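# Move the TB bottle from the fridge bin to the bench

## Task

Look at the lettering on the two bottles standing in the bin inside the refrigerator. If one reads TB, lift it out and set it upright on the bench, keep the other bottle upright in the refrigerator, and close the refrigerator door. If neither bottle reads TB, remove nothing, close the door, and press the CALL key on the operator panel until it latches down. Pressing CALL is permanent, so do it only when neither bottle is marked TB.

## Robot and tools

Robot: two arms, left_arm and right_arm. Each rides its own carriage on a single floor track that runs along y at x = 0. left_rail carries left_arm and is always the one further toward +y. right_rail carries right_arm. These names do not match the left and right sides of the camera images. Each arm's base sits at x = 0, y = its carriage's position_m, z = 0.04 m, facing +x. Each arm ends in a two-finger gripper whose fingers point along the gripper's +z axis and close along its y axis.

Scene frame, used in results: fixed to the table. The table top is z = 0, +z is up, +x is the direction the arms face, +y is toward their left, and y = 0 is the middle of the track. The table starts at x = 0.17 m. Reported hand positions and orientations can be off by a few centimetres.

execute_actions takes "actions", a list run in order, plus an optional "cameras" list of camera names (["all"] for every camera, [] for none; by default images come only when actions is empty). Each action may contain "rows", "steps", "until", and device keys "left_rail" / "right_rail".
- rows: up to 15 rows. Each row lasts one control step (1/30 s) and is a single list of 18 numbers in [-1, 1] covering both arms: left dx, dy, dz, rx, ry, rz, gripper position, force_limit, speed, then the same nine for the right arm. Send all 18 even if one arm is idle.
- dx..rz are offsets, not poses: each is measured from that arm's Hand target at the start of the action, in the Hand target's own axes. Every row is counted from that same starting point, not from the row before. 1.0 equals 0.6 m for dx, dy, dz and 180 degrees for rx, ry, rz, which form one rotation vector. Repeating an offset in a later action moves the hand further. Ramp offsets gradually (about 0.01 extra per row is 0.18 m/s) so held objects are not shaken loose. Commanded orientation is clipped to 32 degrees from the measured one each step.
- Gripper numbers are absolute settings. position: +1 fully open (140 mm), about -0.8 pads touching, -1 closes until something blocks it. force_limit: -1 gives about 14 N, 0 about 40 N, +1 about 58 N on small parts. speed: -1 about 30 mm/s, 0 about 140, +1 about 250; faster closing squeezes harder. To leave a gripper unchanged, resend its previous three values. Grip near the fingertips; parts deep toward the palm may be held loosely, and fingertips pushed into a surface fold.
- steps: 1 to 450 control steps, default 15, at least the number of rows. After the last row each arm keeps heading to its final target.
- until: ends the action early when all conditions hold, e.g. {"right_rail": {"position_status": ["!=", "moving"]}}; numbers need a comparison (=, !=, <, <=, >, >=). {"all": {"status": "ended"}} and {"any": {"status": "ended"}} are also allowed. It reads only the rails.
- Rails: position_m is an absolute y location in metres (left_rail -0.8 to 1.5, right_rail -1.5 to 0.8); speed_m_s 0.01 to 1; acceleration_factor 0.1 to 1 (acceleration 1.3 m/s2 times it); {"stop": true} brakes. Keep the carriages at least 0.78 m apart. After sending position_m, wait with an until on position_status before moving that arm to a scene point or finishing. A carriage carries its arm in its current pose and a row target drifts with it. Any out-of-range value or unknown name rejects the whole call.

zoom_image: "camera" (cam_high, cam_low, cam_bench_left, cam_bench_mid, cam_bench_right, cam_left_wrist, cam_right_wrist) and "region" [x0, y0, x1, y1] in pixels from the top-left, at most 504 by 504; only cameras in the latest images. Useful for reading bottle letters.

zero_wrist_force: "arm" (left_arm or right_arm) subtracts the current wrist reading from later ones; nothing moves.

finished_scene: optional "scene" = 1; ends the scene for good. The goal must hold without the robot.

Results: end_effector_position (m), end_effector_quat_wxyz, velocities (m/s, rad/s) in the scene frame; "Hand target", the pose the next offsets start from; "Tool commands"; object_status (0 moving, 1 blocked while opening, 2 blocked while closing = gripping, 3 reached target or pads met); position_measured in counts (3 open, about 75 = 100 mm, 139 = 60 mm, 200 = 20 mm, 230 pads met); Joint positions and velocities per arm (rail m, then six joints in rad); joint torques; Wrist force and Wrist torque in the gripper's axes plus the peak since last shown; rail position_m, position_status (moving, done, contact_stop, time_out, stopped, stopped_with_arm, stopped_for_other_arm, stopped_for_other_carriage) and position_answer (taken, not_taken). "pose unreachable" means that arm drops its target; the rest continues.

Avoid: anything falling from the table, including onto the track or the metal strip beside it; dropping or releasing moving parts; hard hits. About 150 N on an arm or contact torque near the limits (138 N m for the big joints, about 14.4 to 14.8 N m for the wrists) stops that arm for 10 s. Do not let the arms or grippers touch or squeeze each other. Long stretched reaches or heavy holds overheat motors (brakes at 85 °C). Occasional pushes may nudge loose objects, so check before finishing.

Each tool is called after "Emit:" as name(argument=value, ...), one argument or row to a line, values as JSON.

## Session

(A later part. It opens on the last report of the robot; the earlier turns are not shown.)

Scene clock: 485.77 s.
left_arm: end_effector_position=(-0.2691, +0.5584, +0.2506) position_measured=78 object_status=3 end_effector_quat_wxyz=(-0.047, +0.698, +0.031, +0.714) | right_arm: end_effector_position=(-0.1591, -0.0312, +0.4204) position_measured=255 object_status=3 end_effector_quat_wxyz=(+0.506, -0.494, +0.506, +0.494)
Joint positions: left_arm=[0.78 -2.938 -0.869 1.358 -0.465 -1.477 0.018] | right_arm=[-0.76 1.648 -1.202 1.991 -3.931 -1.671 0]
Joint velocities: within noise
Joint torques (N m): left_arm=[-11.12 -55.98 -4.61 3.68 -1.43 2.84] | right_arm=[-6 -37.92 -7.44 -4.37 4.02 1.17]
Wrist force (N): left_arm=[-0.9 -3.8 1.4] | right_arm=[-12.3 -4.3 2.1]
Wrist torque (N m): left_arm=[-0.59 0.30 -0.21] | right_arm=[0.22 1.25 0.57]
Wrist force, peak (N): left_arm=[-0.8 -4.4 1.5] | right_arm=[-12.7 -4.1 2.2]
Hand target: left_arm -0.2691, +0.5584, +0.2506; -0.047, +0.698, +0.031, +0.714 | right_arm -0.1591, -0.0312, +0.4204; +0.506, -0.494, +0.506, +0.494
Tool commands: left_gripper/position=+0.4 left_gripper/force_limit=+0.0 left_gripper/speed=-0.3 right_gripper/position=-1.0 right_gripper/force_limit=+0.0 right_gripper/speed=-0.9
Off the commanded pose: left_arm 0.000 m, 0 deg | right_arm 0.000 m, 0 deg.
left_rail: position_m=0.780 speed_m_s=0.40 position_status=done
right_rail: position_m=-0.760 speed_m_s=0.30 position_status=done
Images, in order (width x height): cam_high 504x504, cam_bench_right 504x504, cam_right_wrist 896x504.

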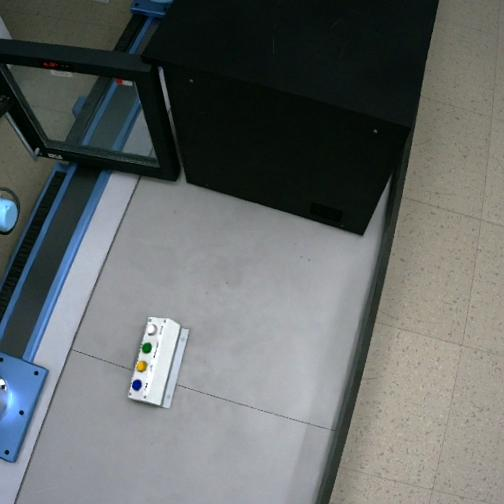

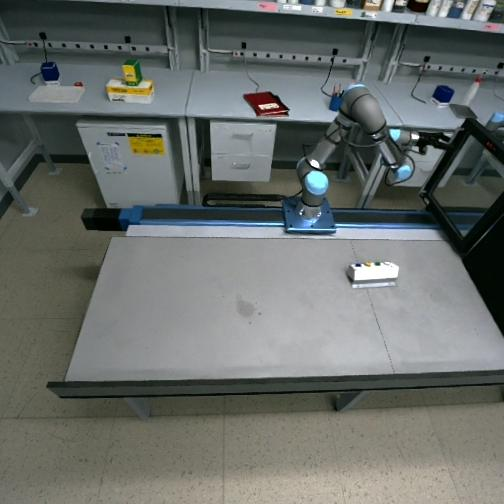

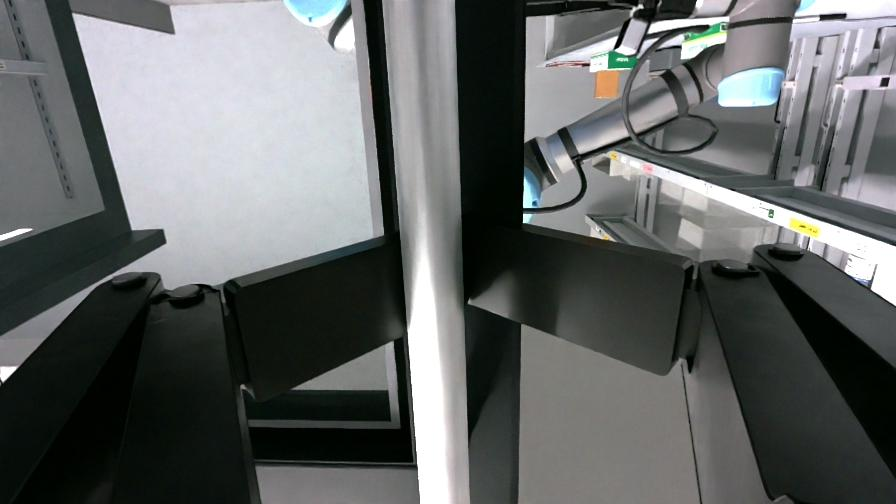

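Emit:
execute_actions(
  actions=[
    {"rows":[[0,0.059,0.04,-0.0085,0,0,0.4,0,-0.3,0,0,0,0,0,0,-1,0,-0.9]],"steps":10},
    {"rows":[[0,0.118,0.0788,-0.0085,0,0,0.4,0,-0.3,0,0,0,0,0,0,-1,0,-0.9]],"steps":16},
    {"rows":[[0,0.118,0.0788,-0.0085,0,0,0.4,0,-0.3,0,0,0,0,0,0,-1,0,-0.9]],"steps":16},
    {"rows":[[0,0.118,0.0788,-0.0085,0,0,0.4,0,-0.3,0,0,0,0,0,0,-1,0,-0.9]],"steps":16},
    {"rows":[[0,0.059,0.04,0,0,0,0.4,0,-0.3,0,0,0,0,0,0,-1,0,-0.9]],"steps":20},
  ],
  cameras=["cam_high","cam_left_wrist","cam_right_wrist"],
)

Scene clock: 510.13 s.
left_arm: end_effector_position=(-0.0636, +0.2867, +0.2489) position_measured=78 object_status=3 end_effector_quat_wxyz=(-0.009, +0.699, -0.007, +0.715) | right_arm: end_effector_position=(-0.1591, -0.0312, +0.4204) position_measured=255 object_status=3 end_effector_quat_wxyz=(+0.506, -0.494, +0.506, +0.494)
Joint positions: left_arm=[0.78 -2.436 -0.893 1.404 -0.482 -0.869 0.004] | right_arm=[-0.76 1.648 -1.202 1.991 -3.931 -1.671 0]
Joint torques (N m): left_arm=[14.67 -37.08 -31.73 3.88 2.15 -2.5] | right_arm=[-5.73 -37.26 -7.45 -4.21 4.07 -1.89]
Wrist force (N): left_arm=[-1.1 -4.2 1.2] | right_arm=[-12.5 -3.9 2.1]
Wrist torque (N m): left_arm=[-0.67 0.36 -0.20] | right_arm=[0.29 1.27 0.58]
Wrist force, peak (N): left_arm=[-1.5 -11.3 -4.6] | right_arm=[-12.6 -4.3 2.1]
Hand target: left_arm -0.0635, +0.2866, +0.2489; -0.009, +0.699, -0.007, +0.715 | right_arm -0.1591, -0.0312, +0.4204; +0.506, -0.494, +0.506, +0.494
Off the commanded pose: left_arm 0.000 m, 0 deg | right_arm 0.000 m, 0 deg.
left_rail: position_m=0.780 speed_m_s=0.40 position_status=done
right_rail: position_m=-0.760 speed_m_s=0.30 position_status=done
Images, in order (width x height): cam_high 504x504, cam_left_wrist 896x504, cam_right_wrist 896x504.

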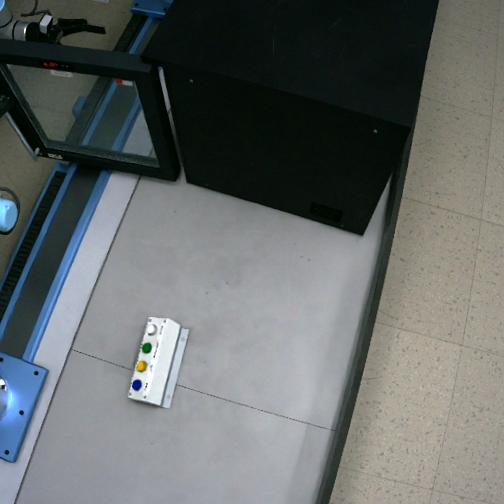

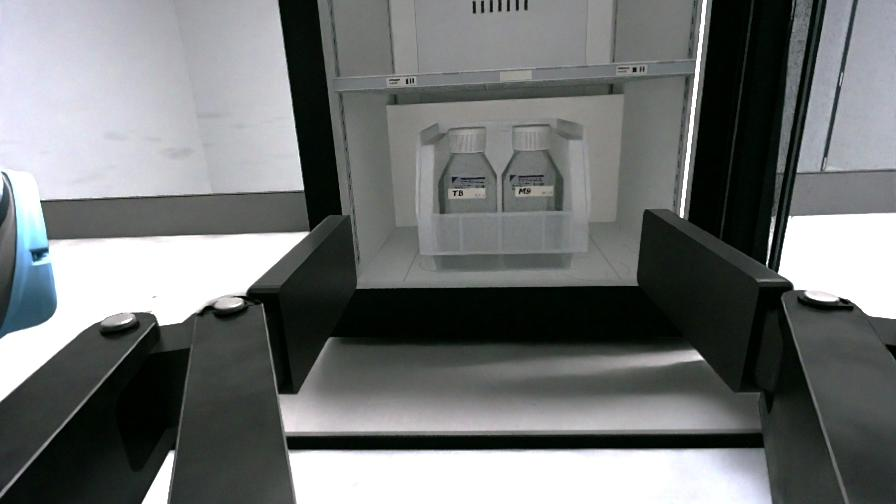

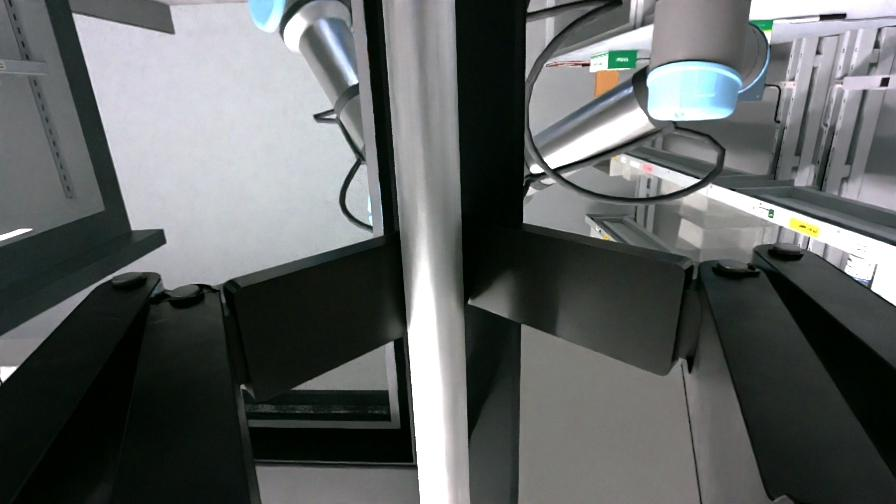

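Emit:
zoom_image(
  camera="cam_left_wrist",
  region=[400, 60, 640, 280],
)

Scaled by 2.100 from the camera's 896x504 image, which has a finer 1280x720 frame.

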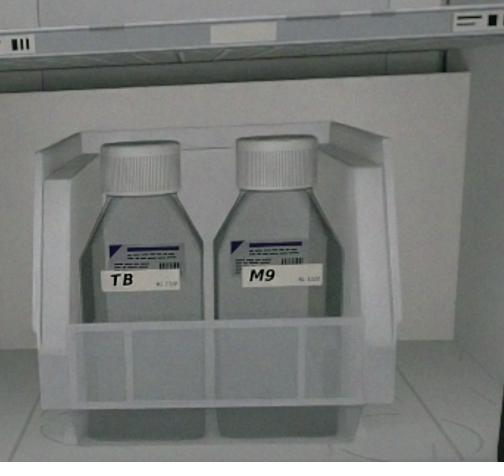

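Emit:
execute_actions(
  actions=[
    {"rows":[[0,0,0.06,0,0,0,0.4,0,-0.3,0,0,0,0,0,0,-1,0,-0.9]],"steps":8},
    {"rows":[[0,0,0.13,0,0,0,0.4,0,-0.3,0,0,0,0,0,0,-1,0,-0.9]],"steps":14},
    {"rows":[[0,0,0.06,0,0,0,0.4,0,-0.3,0,0,0,0,0,0,-1,0,-0.9]],"steps":20},
  ],
  cameras=["cam_left_wrist"],
)

Emit:
zoom_image(
  camera="cam_left_wrist",
  region=[380, 40, 660, 320],
)

Scene clock: 516.93 s.
left_arm: end_effector_position=(+0.0864, +0.2871, +0.2522) position_measured=78 object_status=3 end_effector_quat_wxyz=(-0.009, +0.699, -0.007, +0.715) | right_arm: end_effector_position=(-0.1591, -0.0312, +0.4204) position_measured=255 object_status=3 end_effector_quat_wxyz=(+0.506, -0.494, +0.506, +0.494)
Joint positions: left_arm=[0.78 -2.246 -1.055 1.672 -0.583 -0.679 -0.004] | right_arm=[-0.76 1.648 -1.202 1.991 -3.931 -1.671 0]
Joint torques (N m): left_arm=[13.97 -48.18 -3.36 -0.09 2.12 -2.84] | right_arm=[-6.31 -37.59 -7.93 -4.29 4.01 -1.89]
Wrist force (N): left_arm=[-0.9 -4.2 2.0] | right_arm=[-12.6 -4.2 2.0]
Wrist torque (N m): left_arm=[-0.67 0.31 -0.12] | right_arm=[0.23 1.29 0.57]
Wrist force, peak (N): left_arm=[-3.2 -4.9 -7.0] | right_arm=[-12.7 -4.1 2.3]
Hand target: left_arm +0.0864, +0.2871, +0.2522; -0.009, +0.699, -0.007, +0.715 | right_arm -0.1591, -0.0312, +0.4204; +0.506, -0.494, +0.506, +0.494
Off the commanded pose: left_arm 0.000 m, 0 deg | right_arm 0.000 m, 0 deg.
left_rail: position_m=0.780 speed_m_s=0.40 position_status=done
right_rail: position_m=-0.760 speed_m_s=0.30 position_status=done
Images, in order (width x height): cam_left_wrist 896x504.

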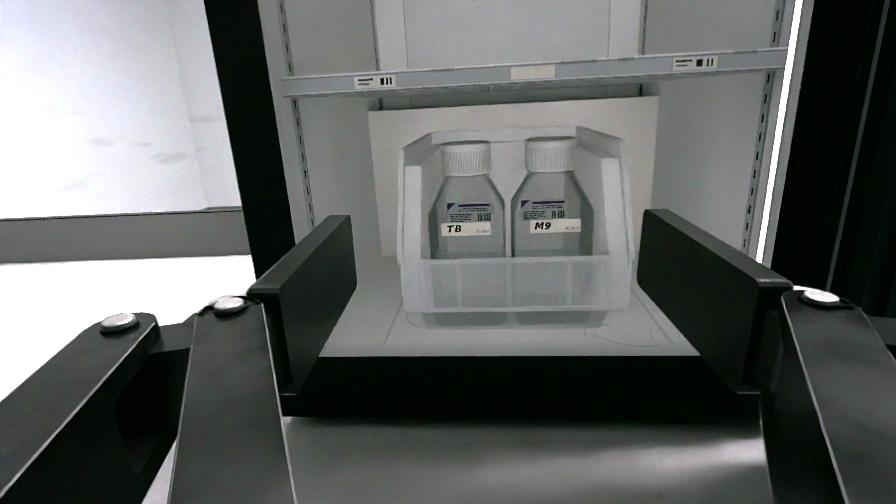

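Scaled by 1.800 from the camera's 896x504 image, which has a finer 1280x720 frame.

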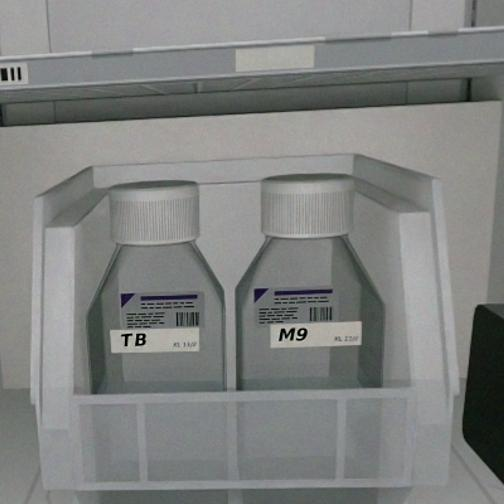

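Emit:
zoom_image(
  camera="cam_left_wrist",
  region=[220, 190, 380, 410],
)

Emit:
zoom_image(
  camera="cam_left_wrist",
  region=[390, 110, 650, 340],
)

Scaled by 2.291 from the camera's 896x504 image, which has a finer 1280x720 frame.

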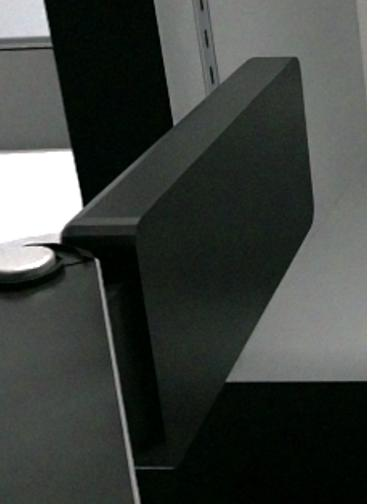

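Scaled by 1.938 from the camera's 896x504 image, which has a finer 1280x720 frame.

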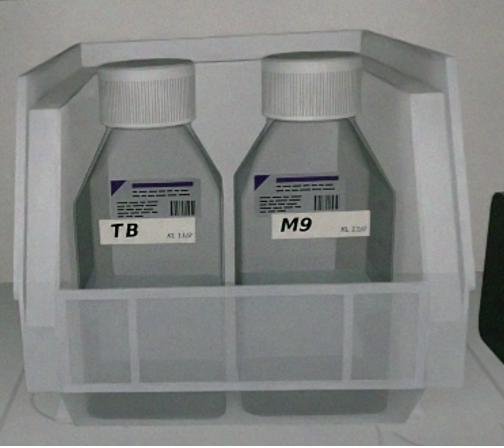

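Emit:
execute_actions(
  actions=[
    {"rows":[[0.01,-0.004,0.06,0,0,0,-0.08,0,-0.5,0,0,0,0,0,0,-1,0,-0.9]],"steps":8},
    {"rows":[[0.02,-0.005,0.11,0,0,0,-0.08,0,-0.5,0,0,0,0,0,0,-1,0,-0.9]],"steps":14},
    {"rows":[[0.02,-0.004,0.11,0,0,0,-0.08,0,-0.5,0,0,0,0,0,0,-1,0,-0.9]],"steps":14},
    {"rows":[[0.015,0,0.0775,0,0,0,-0.08,0,-0.5,0,0,0,0,0,0,-1,0,-0.9]],"steps":14},
    {"rows":[[0,0,0,0,-0.05,0,-0.08,0,-0.5,0,0,0,0,0,0,-1,0,-0.9]],"steps":12},
    {"rows":[[0,0,0,0,-0.057,0,-0.08,0,-0.5,0,0,0,0,0,0,-1,0,-0.9]],"steps":24},
  ],
  cameras=["cam_left_wrist","cam_bench_mid"],
)

Scene clock: 659.40 s.
left_arm: end_effector_position=(+0.3000, +0.2948, +0.2961) position_measured=139 object_status=3 end_effector_quat_wxyz=(-0.010, +0.809, -0.005, +0.588) | right_arm: end_effector_position=(-0.1591, -0.0312, +0.4204) position_measured=255 object_status=3 end_effector_quat_wxyz=(+0.506, -0.494, +0.506, +0.494)
Joint positions: left_arm=[0.78 -1.839 -1.476 1.921 -1.311 -0.417 0.845] | right_arm=[-0.76 1.648 -1.202 1.991 -3.931 -1.671 0]
Joint torques (N m): left_arm=[15.33 -35.05 -8.12 -3.58 -0.69 2.78] | right_arm=[-4.93 -37.32 -8.13 -4.29 3.97 -1.79]
Wrist force (N): left_arm=[-0.1 -4.0 0.8] | right_arm=[-12.5 -4.0 2.0]
Wrist torque (N m): left_arm=[-0.64 0.18 -0.18] | right_arm=[0.28 1.27 0.58]
Wrist force, peak (N): left_arm=[-1.4 -7.6 1.5] | right_arm=[-12.7 -4.1 2.2]
Hand target: left_arm +0.3000, +0.2948, +0.2961; -0.010, +0.809, -0.005, +0.588 | right_arm -0.1591, -0.0312, +0.4204; +0.506, -0.494, +0.506, +0.494
Off the commanded pose: left_arm 0.000 m, 0 deg | right_arm 0.000 m, 0 deg.
left_rail: position_m=0.780 speed_m_s=0.40 position_status=done
right_rail: position_m=-0.760 speed_m_s=0.30 position_status=done
Images, in order (width x height): cam_bench_mid 504x504, cam_left_wrist 896x504.

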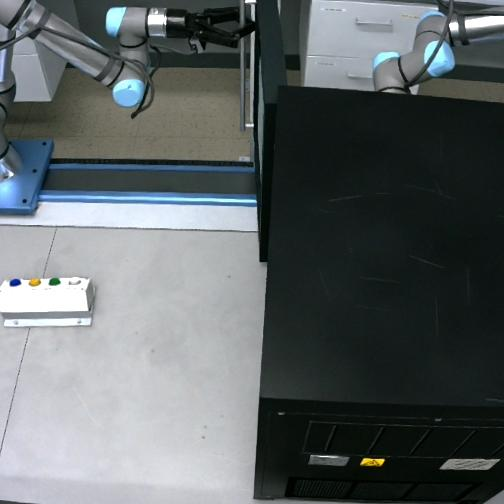

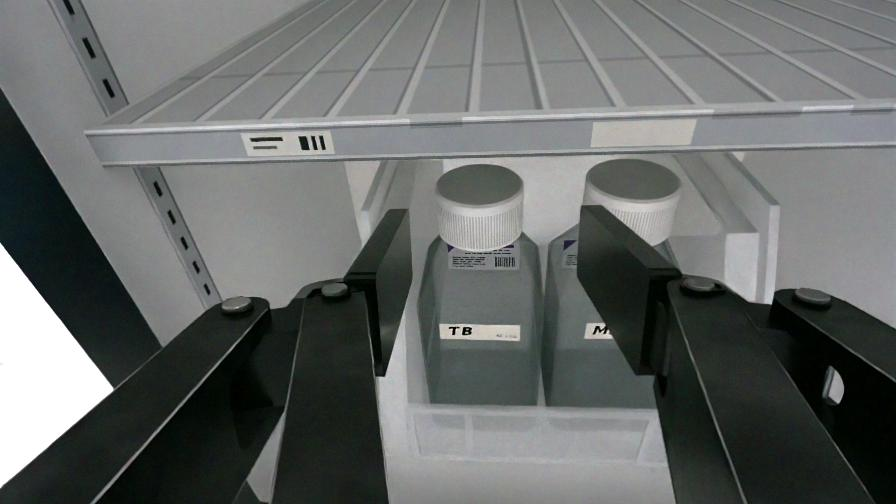

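Emit:
zoom_image(
  camera="cam_left_wrist",
  region=[360, 140, 720, 500],
)

Scaled by 1.400 from the camera's 896x504 image, which has a finer 1280x720 frame.

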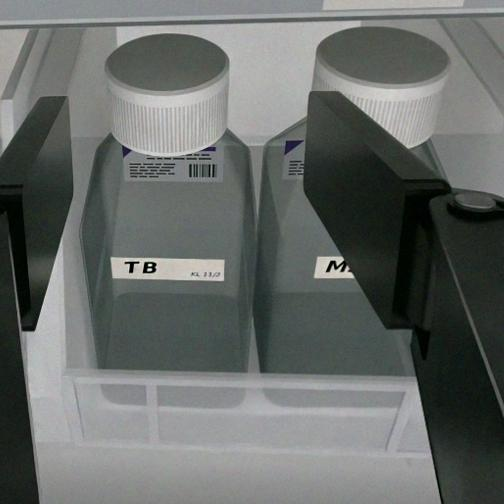

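Emit:
execute_actions(
  actions=[
    {"rows":[[-0.0258,0,-0.0793,0,0,0,-0.15,0,-0.5,0,0,0,0,0,0,-1,0,-0.9]],"steps":12},
    {"rows":[[-0.0258,0,-0.0793,0,0,0,-0.15,0,-0.5,0,0,0,0,0,0,-1,0,-0.9]],"steps":24},
    {"left_rail":{"position_m":0.88,"speed_m_s":0.3,"acceleration_factor":0.5},"steps":90,"until":{"left_rail":{"position_status":["!=","moving"]}}},
    {"rows":[[0.0225,0.076,0.0985,0,0,0,-0.15,0,-0.5,0,0,0,0,0,0,-1,0,-0.9]],"steps":14},
    {"rows":[[0.0225,0.076,0.0985,-0.0264,0,0.0086,-0.15,0,-0.5,0,0,0,0,0,0,-1,0,-0.9]],"steps":25},
  ],
  cameras=["cam_left_wrist","cam_bench_mid"],
)

Scene clock: 760.83 s.
left_arm: end_effector_position=(+0.3210, +0.3039, +0.2832) position_measured=148 object_status=3 end_effector_quat_wxyz=(+0.015, +0.808, -0.040, +0.587) | right_arm: end_effector_position=(-0.1591, -0.0312, +0.4204) position_measured=255 object_status=3 end_effector_quat_wxyz=(+0.506, -0.494, +0.506, +0.494)
Joint positions: left_arm=[0.88 -1.767 -1.316 1.85 -1.75 -0.337 1.221] | right_arm=[-0.76 1.648 -1.202 1.991 -3.931 -1.671 0]
Joint torques (N m): left_arm=[14.32 -42.17 -7.45 -4.76 -0.41 2.94] | right_arm=[-5.91 -37.89 -9.38 -4.17 3.96 -1.77]
Wrist force (N): left_arm=[0.0 -4.1 0.9] | right_arm=[-12.5 -4.0 2.2]
Wrist torque (N m): left_arm=[-0.67 0.14 -0.18] | right_arm=[0.29 1.28 0.57]
Wrist force, peak (N): left_arm=[-0.6 -8.6 -4.3] | right_arm=[-12.8 -3.9 2.3]
Hand target: left_arm +0.3210, +0.3039, +0.2831; +0.015, +0.809, -0.040, +0.587 | right_arm -0.1591, -0.0312, +0.4204; +0.506, -0.494, +0.506, +0.494
Off the commanded pose: left_arm 0.000 m, 0 deg | right_arm 0.000 m, 0 deg.
left_rail: position_m=0.880 speed_m_s=0.30 position_status=done
right_rail: position_m=-0.760 speed_m_s=0.30 position_status=done
Images, in order (width x height): cam_bench_mid 504x504, cam_left_wrist 896x504.

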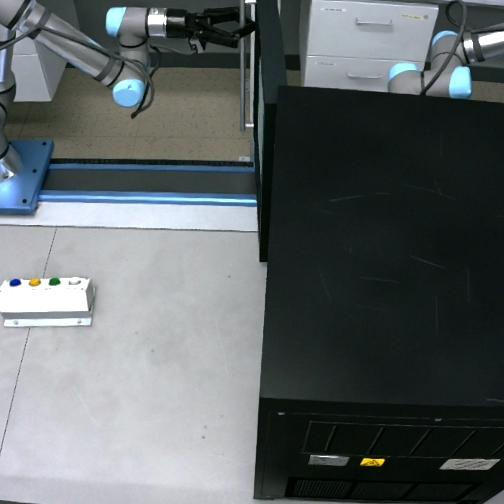

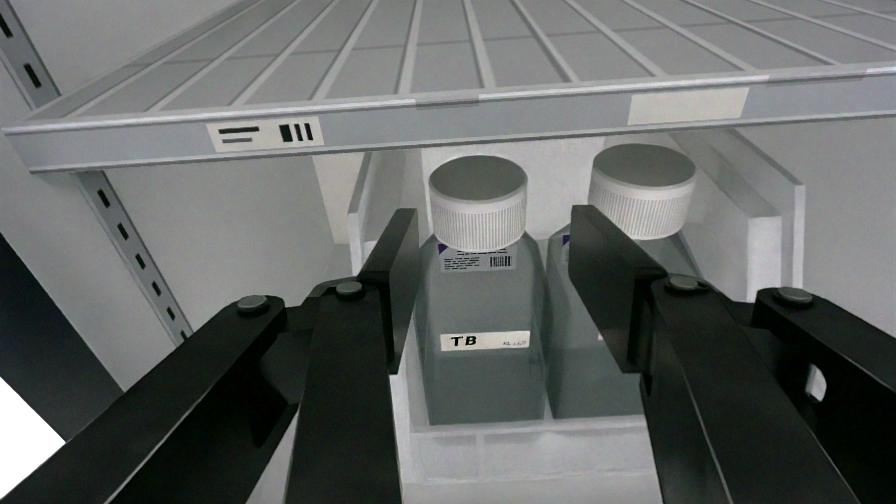

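Emit:
execute_actions(
  actions=[
    {"rows":[[0,-0.0034,0.05,0,0,0,-0.127,0,-0.5,0,0,0,0,0,0,-1,0,-0.9]],"steps":14},
    {"rows":[[0,0,0.05,0,0,0,-0.127,0,-0.5,0,0,0,0,0,0,-1,0,-0.9]],"steps":20},
  ],
  cameras=["cam_left_wrist"],
)

Scene clock: 769.57 s.
left_arm: end_effector_position=(+0.3780, +0.3017, +0.2645) position_measured=145 object_status=3 end_effector_quat_wxyz=(+0.015, +0.809, -0.040, +0.587) | right_arm: end_effector_position=(-0.1591, -0.0312, +0.4204) position_measured=255 object_status=3 end_effector_quat_wxyz=(+0.506, -0.494, +0.506, +0.494)
Joint positions: left_arm=[0.88 -1.662 -1.245 1.902 -2.18 -0.316 1.546] | right_arm=[-0.76 1.648 -1.202 1.991 -3.931 -1.671 0]
Joint torques (N m): left_arm=[13.91 -26.99 -7.74 -5.38 -0.61 2.88] | right_arm=[-5.7 -37.27 -8.72 -4.11 4.04 -1.85]
Wrist force (N): left_arm=[-0.2 -4.1 1.0] | right_arm=[-12.4 -3.9 2.1]
Wrist torque (N m): left_arm=[-0.63 0.19 -0.18] | right_arm=[0.31 1.25 0.57]
Wrist force, peak (N): left_arm=[-0.9 -5.6 3.3] | right_arm=[-12.7 -4.2 2.3]
Hand target: left_arm +0.3781, +0.3016, +0.2645; +0.015, +0.809, -0.040, +0.587 | right_arm -0.1591, -0.0312, +0.4204; +0.506, -0.494, +0.506, +0.494
Off the commanded pose: left_arm 0.000 m, 0 deg | right_arm 0.000 m, 0 deg.
left_rail: position_m=0.880 speed_m_s=0.30 position_status=done
right_rail: position_m=-0.760 speed_m_s=0.30 position_status=done
Images, in order (width x height): cam_left_wrist 896x504.

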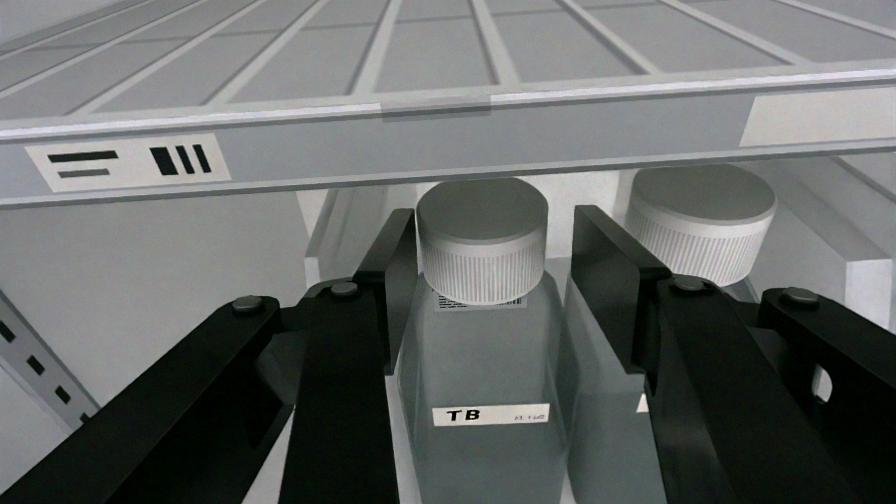

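Emit:
execute_actions(
  actions=[
    {"rows":[[0,-0.0025,0.0325,0,0,0,-0.127,0,-0.5,0,0,0,0,0,0,-1,0,-0.9]],"steps":25},
  ],
  cameras=["cam_left_wrist"],
)

Scene clock: 773.87 s.
left_arm: end_effector_position=(+0.3967, +0.3017, +0.2585) position_measured=145 object_status=3 end_effector_quat_wxyz=(+0.015, +0.809, -0.040, +0.587) | right_arm: end_effector_position=(-0.1591, -0.0312, +0.4204) position_measured=255 object_status=3 end_effector_quat_wxyz=(+0.506, -0.494, +0.506, +0.494)
Joint positions: left_arm=[0.88 -1.628 -1.214 1.909 -2.324 -0.317 1.655] | right_arm=[-0.76 1.648 -1.202 1.991 -3.931 -1.671 0]
Joint torques (N m): left_arm=[14.7 -26.86 -8.27 -5.99 -0.31 3] | right_arm=[-4.71 -37.5 -9.86 -4.17 3.86 -1.97]
Wrist force (N): left_arm=[-0.4 -3.9 1.3] | right_arm=[-12.4 -4.1 2.2]
Wrist torque (N m): left_arm=[-0.61 0.23 -0.19] | right_arm=[0.26 1.26 0.57]
Wrist force, peak (N): left_arm=[0.0 -4.6 2.5] | right_arm=[-12.7 -4.2 2.3]
Hand target: left_arm +0.3967, +0.3017, +0.2585; +0.015, +0.809, -0.040, +0.587 | right_arm -0.1591, -0.0312, +0.4204; +0.506, -0.494, +0.506, +0.494
Off the commanded pose: left_arm 0.000 m, 0 deg | right_arm 0.000 m, 0 deg.
left_rail: position_m=0.880 speed_m_s=0.30 position_status=done
right_rail: position_m=-0.760 speed_m_s=0.30 position_status=done
Images, in order (width x height): cam_left_wrist 896x504.

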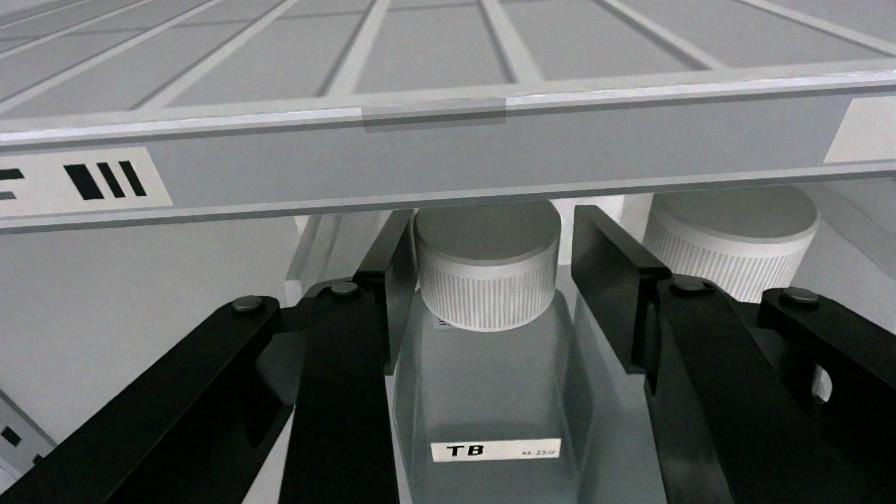

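Emit:
execute_actions(
  actions=[
    {"rows":[[0,0,0,0,0,0,-1,0.5,-1,0,0,0,0,0,0,-1,0,-0.9]],"steps":60},
  ],
  cameras=["cam_left_wrist"],
)

Scene clock: 778.53 s.
left_arm: end_effector_position=(+0.3967, +0.3017, +0.2585) position_measured=161 object_status=2 end_effector_quat_wxyz=(+0.015, +0.809, -0.040, +0.587) | right_arm: end_effector_position=(-0.1591, -0.0312, +0.4204) position_measured=255 object_status=3 end_effector_quat_wxyz=(+0.506, -0.494, +0.506, +0.494)
Joint positions: left_arm=[0.88 -1.628 -1.214 1.909 -2.324 -0.317 1.656] | right_arm=[-0.76 1.648 -1.202 1.991 -3.931 -1.671 0]
Joint torques (N m): left_arm=[10.79 -28.37 -6.02 -2.23 -0.74 2.91] | right_arm=[-5.58 -38.26 -10.68 -4.16 3.88 -2]
Wrist force (N): left_arm=[2.5 -4.4 -0.4] | right_arm=[-12.3 -4.2 2.3]
Wrist torque (N m): left_arm=[-0.75 0.12 -0.34] | right_arm=[0.25 1.28 0.57]
Wrist force, peak (N): left_arm=[2.6 -4.8 -0.9] | right_arm=[-12.7 -4.1 2.3]
Hand target: left_arm +0.3967, +0.3017, +0.2585; +0.015, +0.809, -0.040, +0.587 | right_arm -0.1591, -0.0312, +0.4204; +0.506, -0.494, +0.506, +0.494
Off the commanded pose: left_arm 0.000 m, 0 deg | right_arm 0.000 m, 0 deg.
left_rail: position_m=0.880 speed_m_s=0.30 position_status=done
right_rail: position_m=-0.760 speed_m_s=0.30 position_status=done
Images, in order (width x height): cam_left_wrist 896x504.

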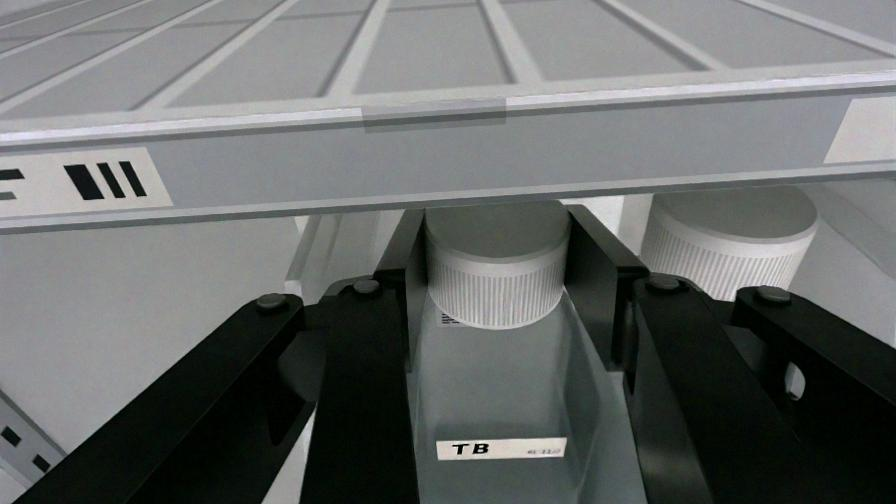

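Emit:
execute_actions(
  actions=[
    {"rows":[[0.004,0,-0.0013,0,0,0,-1,0.5,-1,0,0,0,0,0,0,-1,0,-0.9],[0.0079,0,-0.0026,0,0,0,-1,0.5,-1,0,0,0,0,0,0,-1,0,-0.9]],"steps":15},
    {"rows":[[-0.0025,0.0007,-0.0079,0,0,0,-1,0.5,-1,0,0,0,0,0,0,-1,0,-0.9],[-0.005,0.0015,-0.0158,0,0,0,-1,0.5,-1,0,0,0,0,0,0,-1,0,-0.9]],"steps":25},
  ],
  cameras=["cam_left_wrist"],
)

Scene clock: 786.97 s.
left_arm: end_effector_position=(+0.3867, +0.3015, +0.2636) position_measured=161 object_status=2 end_effector_quat_wxyz=(+0.015, +0.809, -0.040, +0.587) | right_arm: end_effector_position=(-0.1591, -0.0312, +0.4204) position_measured=255 object_status=3 end_effector_quat_wxyz=(+0.506, -0.494, +0.506, +0.494)
Joint positions: left_arm=[0.88 -1.646 -1.234 1.904 -2.243 -0.316 1.597] | right_arm=[-0.76 1.648 -1.202 1.991 -3.931 -1.671 0]
Joint torques (N m): left_arm=[-12.14 -43.95 -33.22 -0.43 -0.55 -2.49] | right_arm=[-5.39 -37.61 -10.58 -3.77 3.88 -1.75]
Wrist force (N): left_arm=[0.9 -3.7 3.3] | right_arm=[-12.0 -4.0 2.2]
Wrist torque (N m): left_arm=[-0.74 0.41 -0.28] | right_arm=[0.29 1.22 0.57]
Wrist force, peak (N): left_arm=[-3.9 -4.1 3.9] | right_arm=[-12.6 -4.3 2.2]
Hand target: left_arm +0.3867, +0.3015, +0.2636; +0.015, +0.809, -0.040, +0.587 | right_arm -0.1591, -0.0312, +0.4204; +0.506, -0.494, +0.506, +0.494
Off the commanded pose: left_arm 0.000 m, 0 deg | right_arm 0.000 m, 0 deg.
left_rail: position_m=0.880 speed_m_s=0.30 position_status=done
right_rail: position_m=-0.760 speed_m_s=0.30 position_status=done
Images, in order (width x height): cam_left_wrist 896x504.

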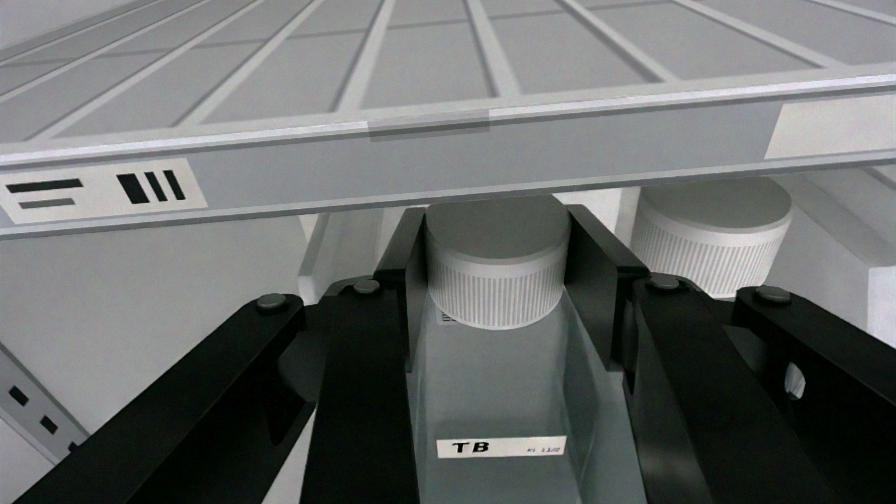

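Emit:
execute_actions(
  actions=[
    {"rows":[[0.0081,0.0008,-0.0129,0,0,0,-1,0.5,-1,0,0,0,0,0,0,-1,0,-0.9],[0.0162,0.0017,-0.0257,0,0,0,-1,0.5,-1,0,0,0,0,0,0,-1,0,-0.9]],"steps":16},
    {"rows":[[0.0015,0.0005,-0.0063,0.0007,0.0277,0.0023,-1,0.5,-1,0,0,0,0,0,0,-1,0,-0.9],[0.0029,0.001,-0.0126,0.0014,0.0553,0.0046,-1,0.5,-1,0,0,0,0,0,0,-1,0,-0.9]],"steps":20},
    {"rows":[[-0.0008,0.0005,-0.0051,0.0007,0.0277,0.0023,-1,0.5,-1,0,0,0,0,0,0,-1,0,-0.9],[-0.0016,0.0009,-0.0102,0.0014,0.0553,0.0046,-1,0.5,-1,0,0,0,0,0,0,-1,0,-0.9]],"steps":30},
  ],
  cameras=["cam_left_wrist"],
)

Scene clock: 805.13 s.
left_arm: end_effector_position=(+0.3627, +0.3009, +0.2815) position_measured=161 object_status=2 end_effector_quat_wxyz=(+0.033, +0.705, -0.071, +0.705) | right_arm: end_effector_position=(-0.1591, -0.0312, +0.4204) position_measured=255 object_status=3 end_effector_quat_wxyz=(+0.506, -0.494, +0.506, +0.494)
Joint positions: left_arm=[0.88 -1.719 -1.214 1.978 -1.847 -0.004 1.136] | right_arm=[-0.76 1.648 -1.202 1.991 -3.931 -1.671 0]
Joint torques (N m): left_arm=[13.69 -45.6 -32.38 -1.05 0.54 -2.46] | right_arm=[-4.68 -36.86 -10.95 -3.28 3.86 -1.85]
Wrist force (N): left_arm=[-4.4 -4.4 1.3] | right_arm=[-12.0 -4.3 2.2]
Wrist torque (N m): left_arm=[-0.74 0.10 -0.11] | right_arm=[0.26 1.25 0.57]
Wrist force, peak (N): left_arm=[-5.3 -3.8 5.0] | right_arm=[-12.6 -4.1 2.3]
Hand target: left_arm +0.3621, +0.3010, +0.2814; +0.010, +0.694, -0.046, +0.718 | right_arm -0.1591, -0.0312, +0.4204; +0.506, -0.494, +0.506, +0.494
Off the commanded pose: left_arm 0.001 m, 4 deg | right_arm 0.000 m, 0 deg.
left_rail: position_m=0.880 speed_m_s=0.30 position_status=done
right_rail: position_m=-0.760 speed_m_s=0.30 position_status=done
Images, in order (width x height): cam_left_wrist 896x504.

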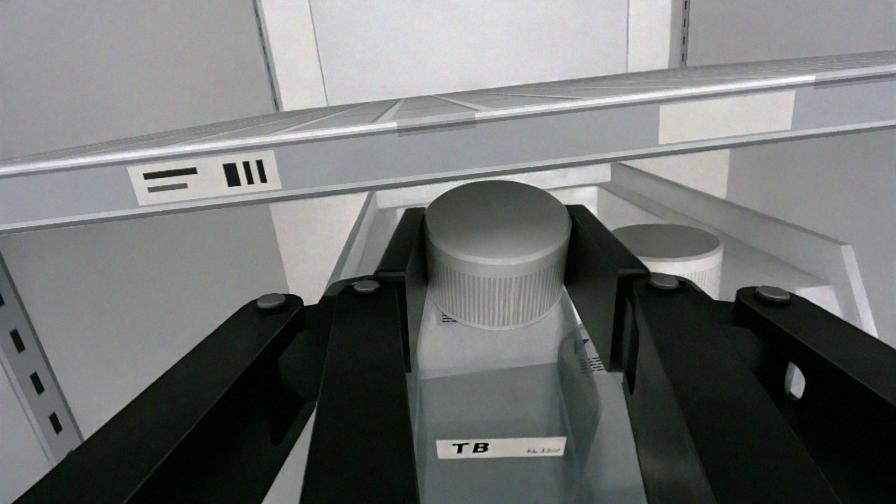

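Emit:
execute_actions(
  actions=[
    {"rows":[[-0.0038,0.0011,-0.0123,0.0007,0.0277,0.0023,-1,0.5,-1,0,0,0,0,0,0,-1,0,-0.9],[-0.0076,0.0022,-0.0245,0.0014,0.0553,0.0046,-1,0.5,-1,0,0,0,0,0,0,-1,0,-0.9]],"steps":40},
  ],
  cameras=["cam_left_wrist"],
)

Scene clock: 811.93 s.
left_arm: end_effector_position=(+0.3482, +0.3024, +0.2755) position_measured=161 object_status=2 end_effector_quat_wxyz=(+0.021, +0.627, -0.063, +0.776) | right_arm: end_effector_position=(-0.1591, -0.0312, +0.4204) position_measured=255 object_status=3 end_effector_quat_wxyz=(+0.506, -0.494, +0.506, +0.494)
Joint positions: left_arm=[0.88 -1.734 -0.941 2.048 -2.847 0.21 1.816] | right_arm=[-0.76 1.648 -1.202 1.991 -3.931 -1.671 0]
Joint torques (N m): left_arm=[15.3 -33.31 -25.14 -5.44 6.9 2.85] | right_arm=[-3.91 -33.67 -12.34 -3 3.8 -1.68]
Wrist force (N): left_arm=[-4.3 -4.5 1.3] | right_arm=[-11.9 -4.1 2.3]
Wrist torque (N m): left_arm=[-0.77 0.00 -0.26] | right_arm=[0.28 1.21 0.58]
Wrist force, peak (N): left_arm=[-6.8 -5.6 0.2] | right_arm=[-12.3 -4.2 2.1]
Hand target: left_arm +0.3475, +0.3011, +0.2764; +0.007, +0.629, -0.049, +0.776 | right_arm -0.1591, -0.0312, +0.4204; +0.506, -0.494, +0.506, +0.494
Off the commanded pose: left_arm 0.002 m, 2 deg | right_arm 0.000 m, 0 deg.
left_rail: position_m=0.880 speed_m_s=0.30 position_status=done
right_rail: position_m=-0.760 speed_m_s=0.30 position_status=done
Images, in order (width x height): cam_left_wrist 896x504.

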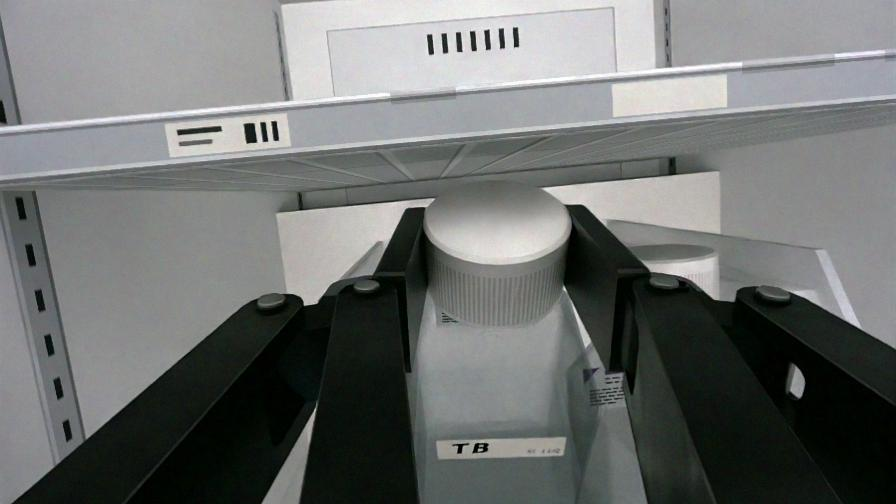

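Emit:
execute_actions(
  actions=[
    {"rows":[[-0.0011,0.0017,-0.0207,0.0007,0.0277,0.0023,-1,0.5,-1,0,0,0,0,0,0,-1,0,-0.9],[-0.0022,0.0035,-0.0414,0.0014,0.0553,0.0046,-1,0.5,-1,0,0,0,0,0,0,-1,0,-0.9]],"steps":36},
  ],
  cameras=["cam_left_wrist"],
)

Scene clock: 815.87 s.
left_arm: end_effector_position=(+0.3234, +0.3012, +0.2699) position_measured=161 object_status=2 end_effector_quat_wxyz=(+0.004, +0.559, -0.051, +0.828) | right_arm: end_effector_position=(-0.1591, -0.0312, +0.4204) position_measured=255 object_status=3 end_effector_quat_wxyz=(+0.506, -0.494, +0.506, +0.494)
Joint positions: left_arm=[0.88 -1.75 -0.782 1.996 -2.992 0.387 1.878] | right_arm=[-0.76 1.648 -1.202 1.991 -3.931 -1.671 0]
Joint torques (N m): left_arm=[15.52 -36.26 -23.89 -5.66 6.58 2.67] | right_arm=[-3.84 -32.85 -13.1 -2.98 3.72 -1.61]
Wrist force (N): left_arm=[-4.2 -4.3 0.9] | right_arm=[-11.9 -4.3 2.2]
Wrist torque (N m): left_arm=[-0.70 -0.01 -0.31] | right_arm=[0.25 1.23 0.57]
Wrist force, peak (N): left_arm=[-5.0 -6.2 3.2] | right_arm=[-12.2 -4.4 2.0]
Hand target: left_arm +0.3234, +0.3012, +0.2699; +0.004, +0.559, -0.051, +0.828 | right_arm -0.1591, -0.0312, +0.4204; +0.506, -0.494, +0.506, +0.494
Off the commanded pose: left_arm 0.000 m, 0 deg | right_arm 0.000 m, 0 deg.
left_rail: position_m=0.880 speed_m_s=0.30 position_status=done
right_rail: position_m=-0.760 speed_m_s=0.30 position_status=done
Images, in order (width x height): cam_left_wrist 896x504.

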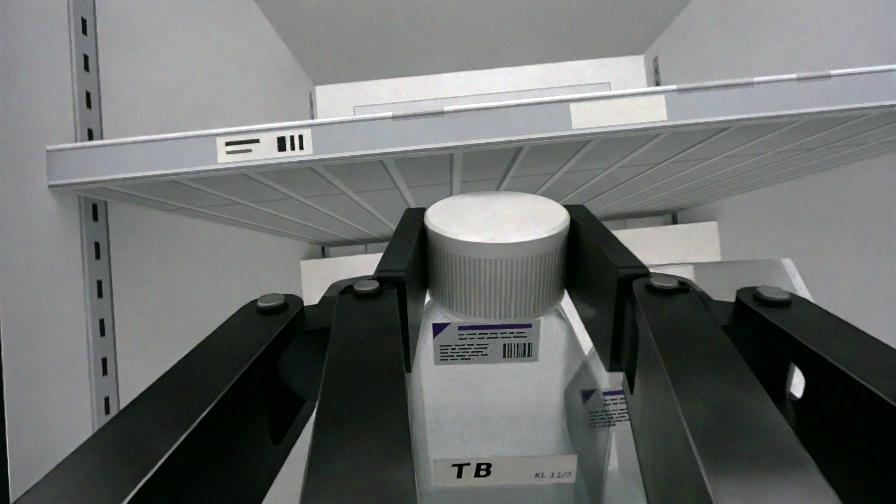

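Emit:
execute_actions(
  actions=[
    {"rows":[[0,0,0,0,0,0,-0.98,1,-1,0,0,0,0,0,0,-1,0,-0.9]],"steps":30},
  ],
  cameras=["cam_left_wrist"],
)

Scene clock: 821.50 s.
left_arm: end_effector_position=(+0.3234, +0.3012, +0.2699) position_measured=162 object_status=2 end_effector_quat_wxyz=(+0.004, +0.559, -0.051, +0.828) | right_arm: end_effector_position=(-0.1591, -0.0312, +0.4204) position_measured=255 object_status=3 end_effector_quat_wxyz=(+0.506, -0.494, +0.506, +0.494)
Joint positions: left_arm=[0.88 -1.75 -0.782 1.996 -2.992 0.387 1.878] | right_arm=[-0.76 1.648 -1.202 1.991 -3.931 -1.671 0]
Joint torques (N m): left_arm=[14.52 -35.1 -22.19 -5.57 6.66 3.09] | right_arm=[-4.68 -30.11 -12.82 -2.75 3.59 -1.53]
Wrist force (N): left_arm=[-4.5 -4.6 0.9] | right_arm=[-11.9 -4.3 2.2]
Wrist torque (N m): left_arm=[-0.78 0.06 -0.32] | right_arm=[0.25 1.21 0.57]
Wrist force, peak (N): left_arm=[-4.8 -4.7 0.8] | right_arm=[-12.2 -4.3 2.3]
Hand target: left_arm +0.3234, +0.3012, +0.2699; +0.004, +0.559, -0.051, +0.828 | right_arm -0.1591, -0.0312, +0.4204; +0.506, -0.494, +0.506, +0.494
Off the commanded pose: left_arm 0.000 m, 0 deg | right_arm 0.000 m, 0 deg.
left_rail: position_m=0.880 speed_m_s=0.30 position_status=done
right_rail: position_m=-0.760 speed_m_s=0.30 position_status=done
Images, in order (width x height): cam_left_wrist 896x504.

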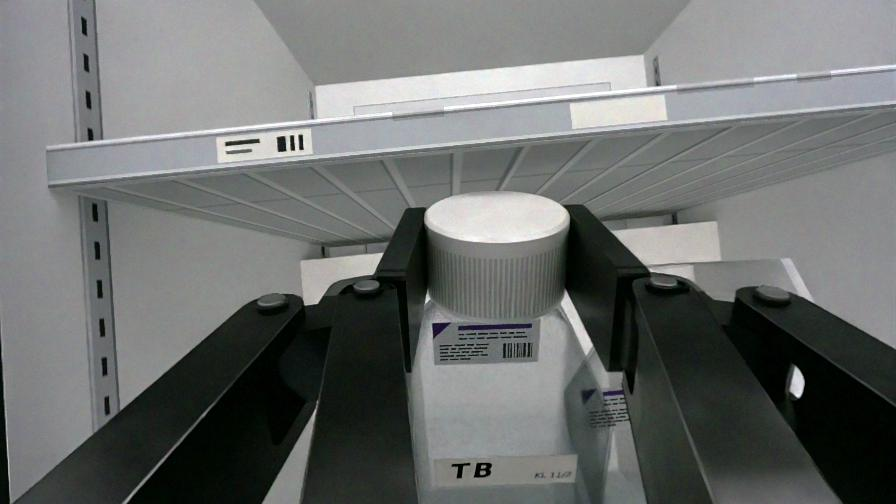

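Emit:
execute_actions(
  actions=[
    {"rows":[[0.0013,0.0007,-0.0087,0.0004,0.0138,0.0012,-0.98,1,-1,0,0,0,0,0,0,-1,0,-0.9],[0.0026,0.0013,-0.0173,0.0007,0.0277,0.0023,-0.98,1,-1,0,0,0,0,0,0,-1,0,-0.9],[0.0039,0.002,-0.026,0.001,0.0415,0.0035,-0.98,1,-1,0,0,0,0,0,0,-1,0,-0.9],[0.0053,0.0027,-0.0347,0.0014,0.0553,0.0046,-0.98,1,-1,0,0,0,0,0,0,-1,0,-0.9]],"steps":45},
  ],
  cameras=["cam_left_wrist"],
)

Scene clock: 830.57 s.
left_arm: end_effector_position=(+0.3028, +0.3012, +0.2650) position_measured=162 object_status=2 end_effector_quat_wxyz=(+0.002, +0.485, -0.052, +0.873) | right_arm: end_effector_position=(-0.1591, -0.0312, +0.4204) position_measured=255 object_status=3 end_effector_quat_wxyz=(+0.506, -0.494, +0.506, +0.494)
Joint positions: left_arm=[0.88 -1.743 -0.679 1.979 -2.972 0.555 1.796] | right_arm=[-0.76 1.648 -1.202 1.991 -3.931 -1.671 0]
Joint torques (N m): left_arm=[15.18 -37.02 -22.22 -0.99 6.33 -2.64] | right_arm=[-4.35 -27.44 -13.48 -2.27 3.58 -1.36]
Wrist force (N): left_arm=[-4.4 -4.6 0.6] | right_arm=[-12.0 -4.4 2.3]
Wrist torque (N m): left_arm=[-0.81 -0.01 -0.19] | right_arm=[0.23 1.25 0.57]
Wrist force, peak (N): left_arm=[-6.1 -4.4 -0.2] | right_arm=[-12.3 -4.3 2.2]
Hand target: left_arm +0.3028, +0.3012, +0.2650; +0.002, +0.485, -0.052, +0.873 | right_arm -0.1591, -0.0312, +0.4204; +0.506, -0.494, +0.506, +0.494
Off the commanded pose: left_arm 0.000 m, 0 deg | right_arm 0.000 m, 0 deg.
left_rail: position_m=0.880 speed_m_s=0.30 position_status=done
right_rail: position_m=-0.760 speed_m_s=0.30 position_status=done
Images, in order (width x height): cam_left_wrist 896x504.

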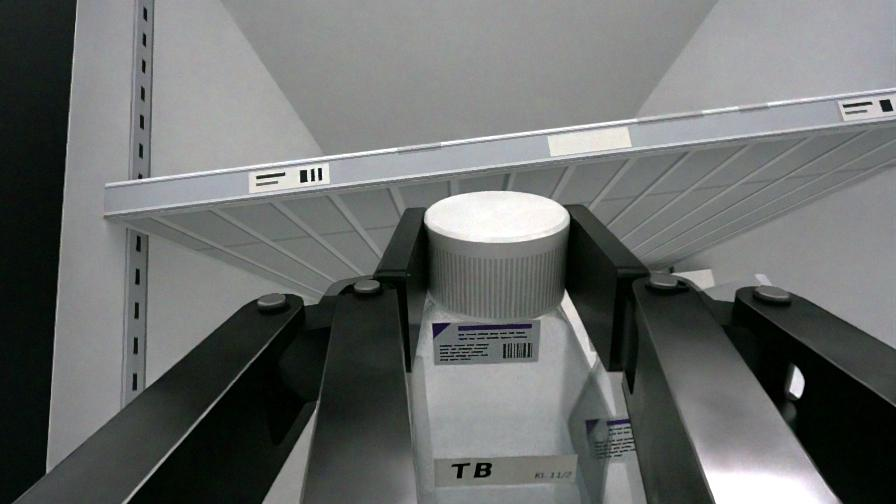

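Emit:
execute_actions(
  actions=[
    {"rows":[[0.0101,-0.0006,0.0037,0.0002,0.0069,0.0006,-0.98,1,-1,0,0,0,0,0,0,-1,0,-0.9],[0.0203,-0.0013,0.0075,0.0004,0.0138,0.0012,-0.98,1,-1,0,0,0,0,0,0,-1,0,-0.9]],"steps":25},
    {"rows":[[0.0155,0,-0.0055,0.0002,0.0083,0.0007,-0.98,1,-1,0,0,0,0,0,0,-1,0,-0.9],[0.031,0,-0.011,0.0004,0.0166,0.0014,-0.98,1,-1,0,0,0,0,0,0,-1,0,-0.9]],"steps":35},
  ],
  cameras=["cam_left_wrist"],
)

Scene clock: 856.43 s.
left_arm: end_effector_position=(+0.2842, +0.3008, +0.2893) position_measured=162 object_status=2 end_effector_quat_wxyz=(+0.000, +0.442, -0.053, +0.895) | right_arm: end_effector_position=(-0.1591, -0.0312, +0.4204) position_measured=255 object_status=3 end_effector_quat_wxyz=(+0.506, -0.494, +0.506, +0.494)
Joint positions: left_arm=[0.88 -1.746 -0.686 1.982 -2.941 0.649 1.783] | right_arm=[-0.76 1.648 -1.202 1.991 -3.931 -1.671 0]
Joint torques (N m): left_arm=[-10.99 -38.36 4.13 -5.86 6.24 2.46] | right_arm=[-4.4 -26.69 -13.1 -1.75 3.22 -1.04]
Wrist force (N): left_arm=[-4.2 -4.6 0.4] | right_arm=[-11.9 -4.2 2.2]
Wrist torque (N m): left_arm=[-0.81 -0.03 -0.18] | right_arm=[0.27 1.22 0.57]
Wrist force, peak (N): left_arm=[-6.6 -5.1 1.3] | right_arm=[-12.2 -4.3 2.5]
Hand target: left_arm +0.2842, +0.3008, +0.2893; +0.000, +0.442, -0.053, +0.895 | right_arm -0.1591, -0.0312, +0.4204; +0.506, -0.494, +0.506, +0.494
Off the commanded pose: left_arm 0.000 m, 0 deg | right_arm 0.000 m, 0 deg.
left_rail: position_m=0.880 speed_m_s=0.30 position_status=done
right_rail: position_m=-0.760 speed_m_s=0.30 position_status=done
Images, in order (width x height): cam_left_wrist 896x504.

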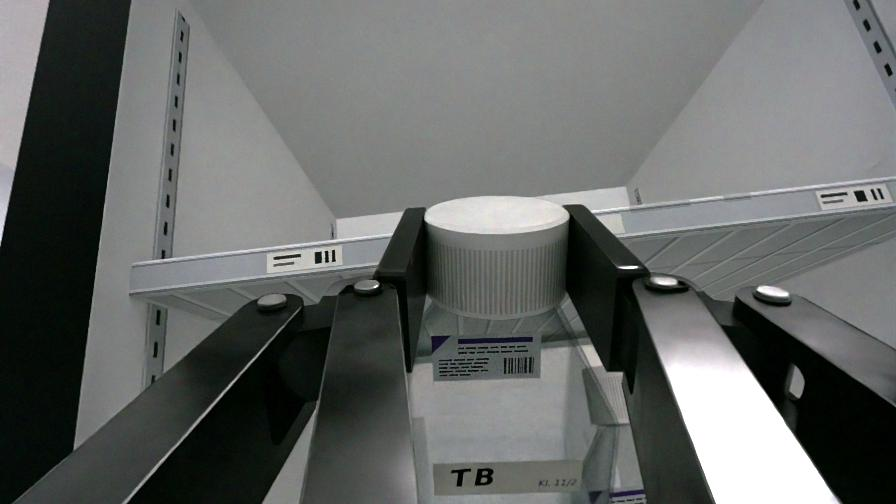

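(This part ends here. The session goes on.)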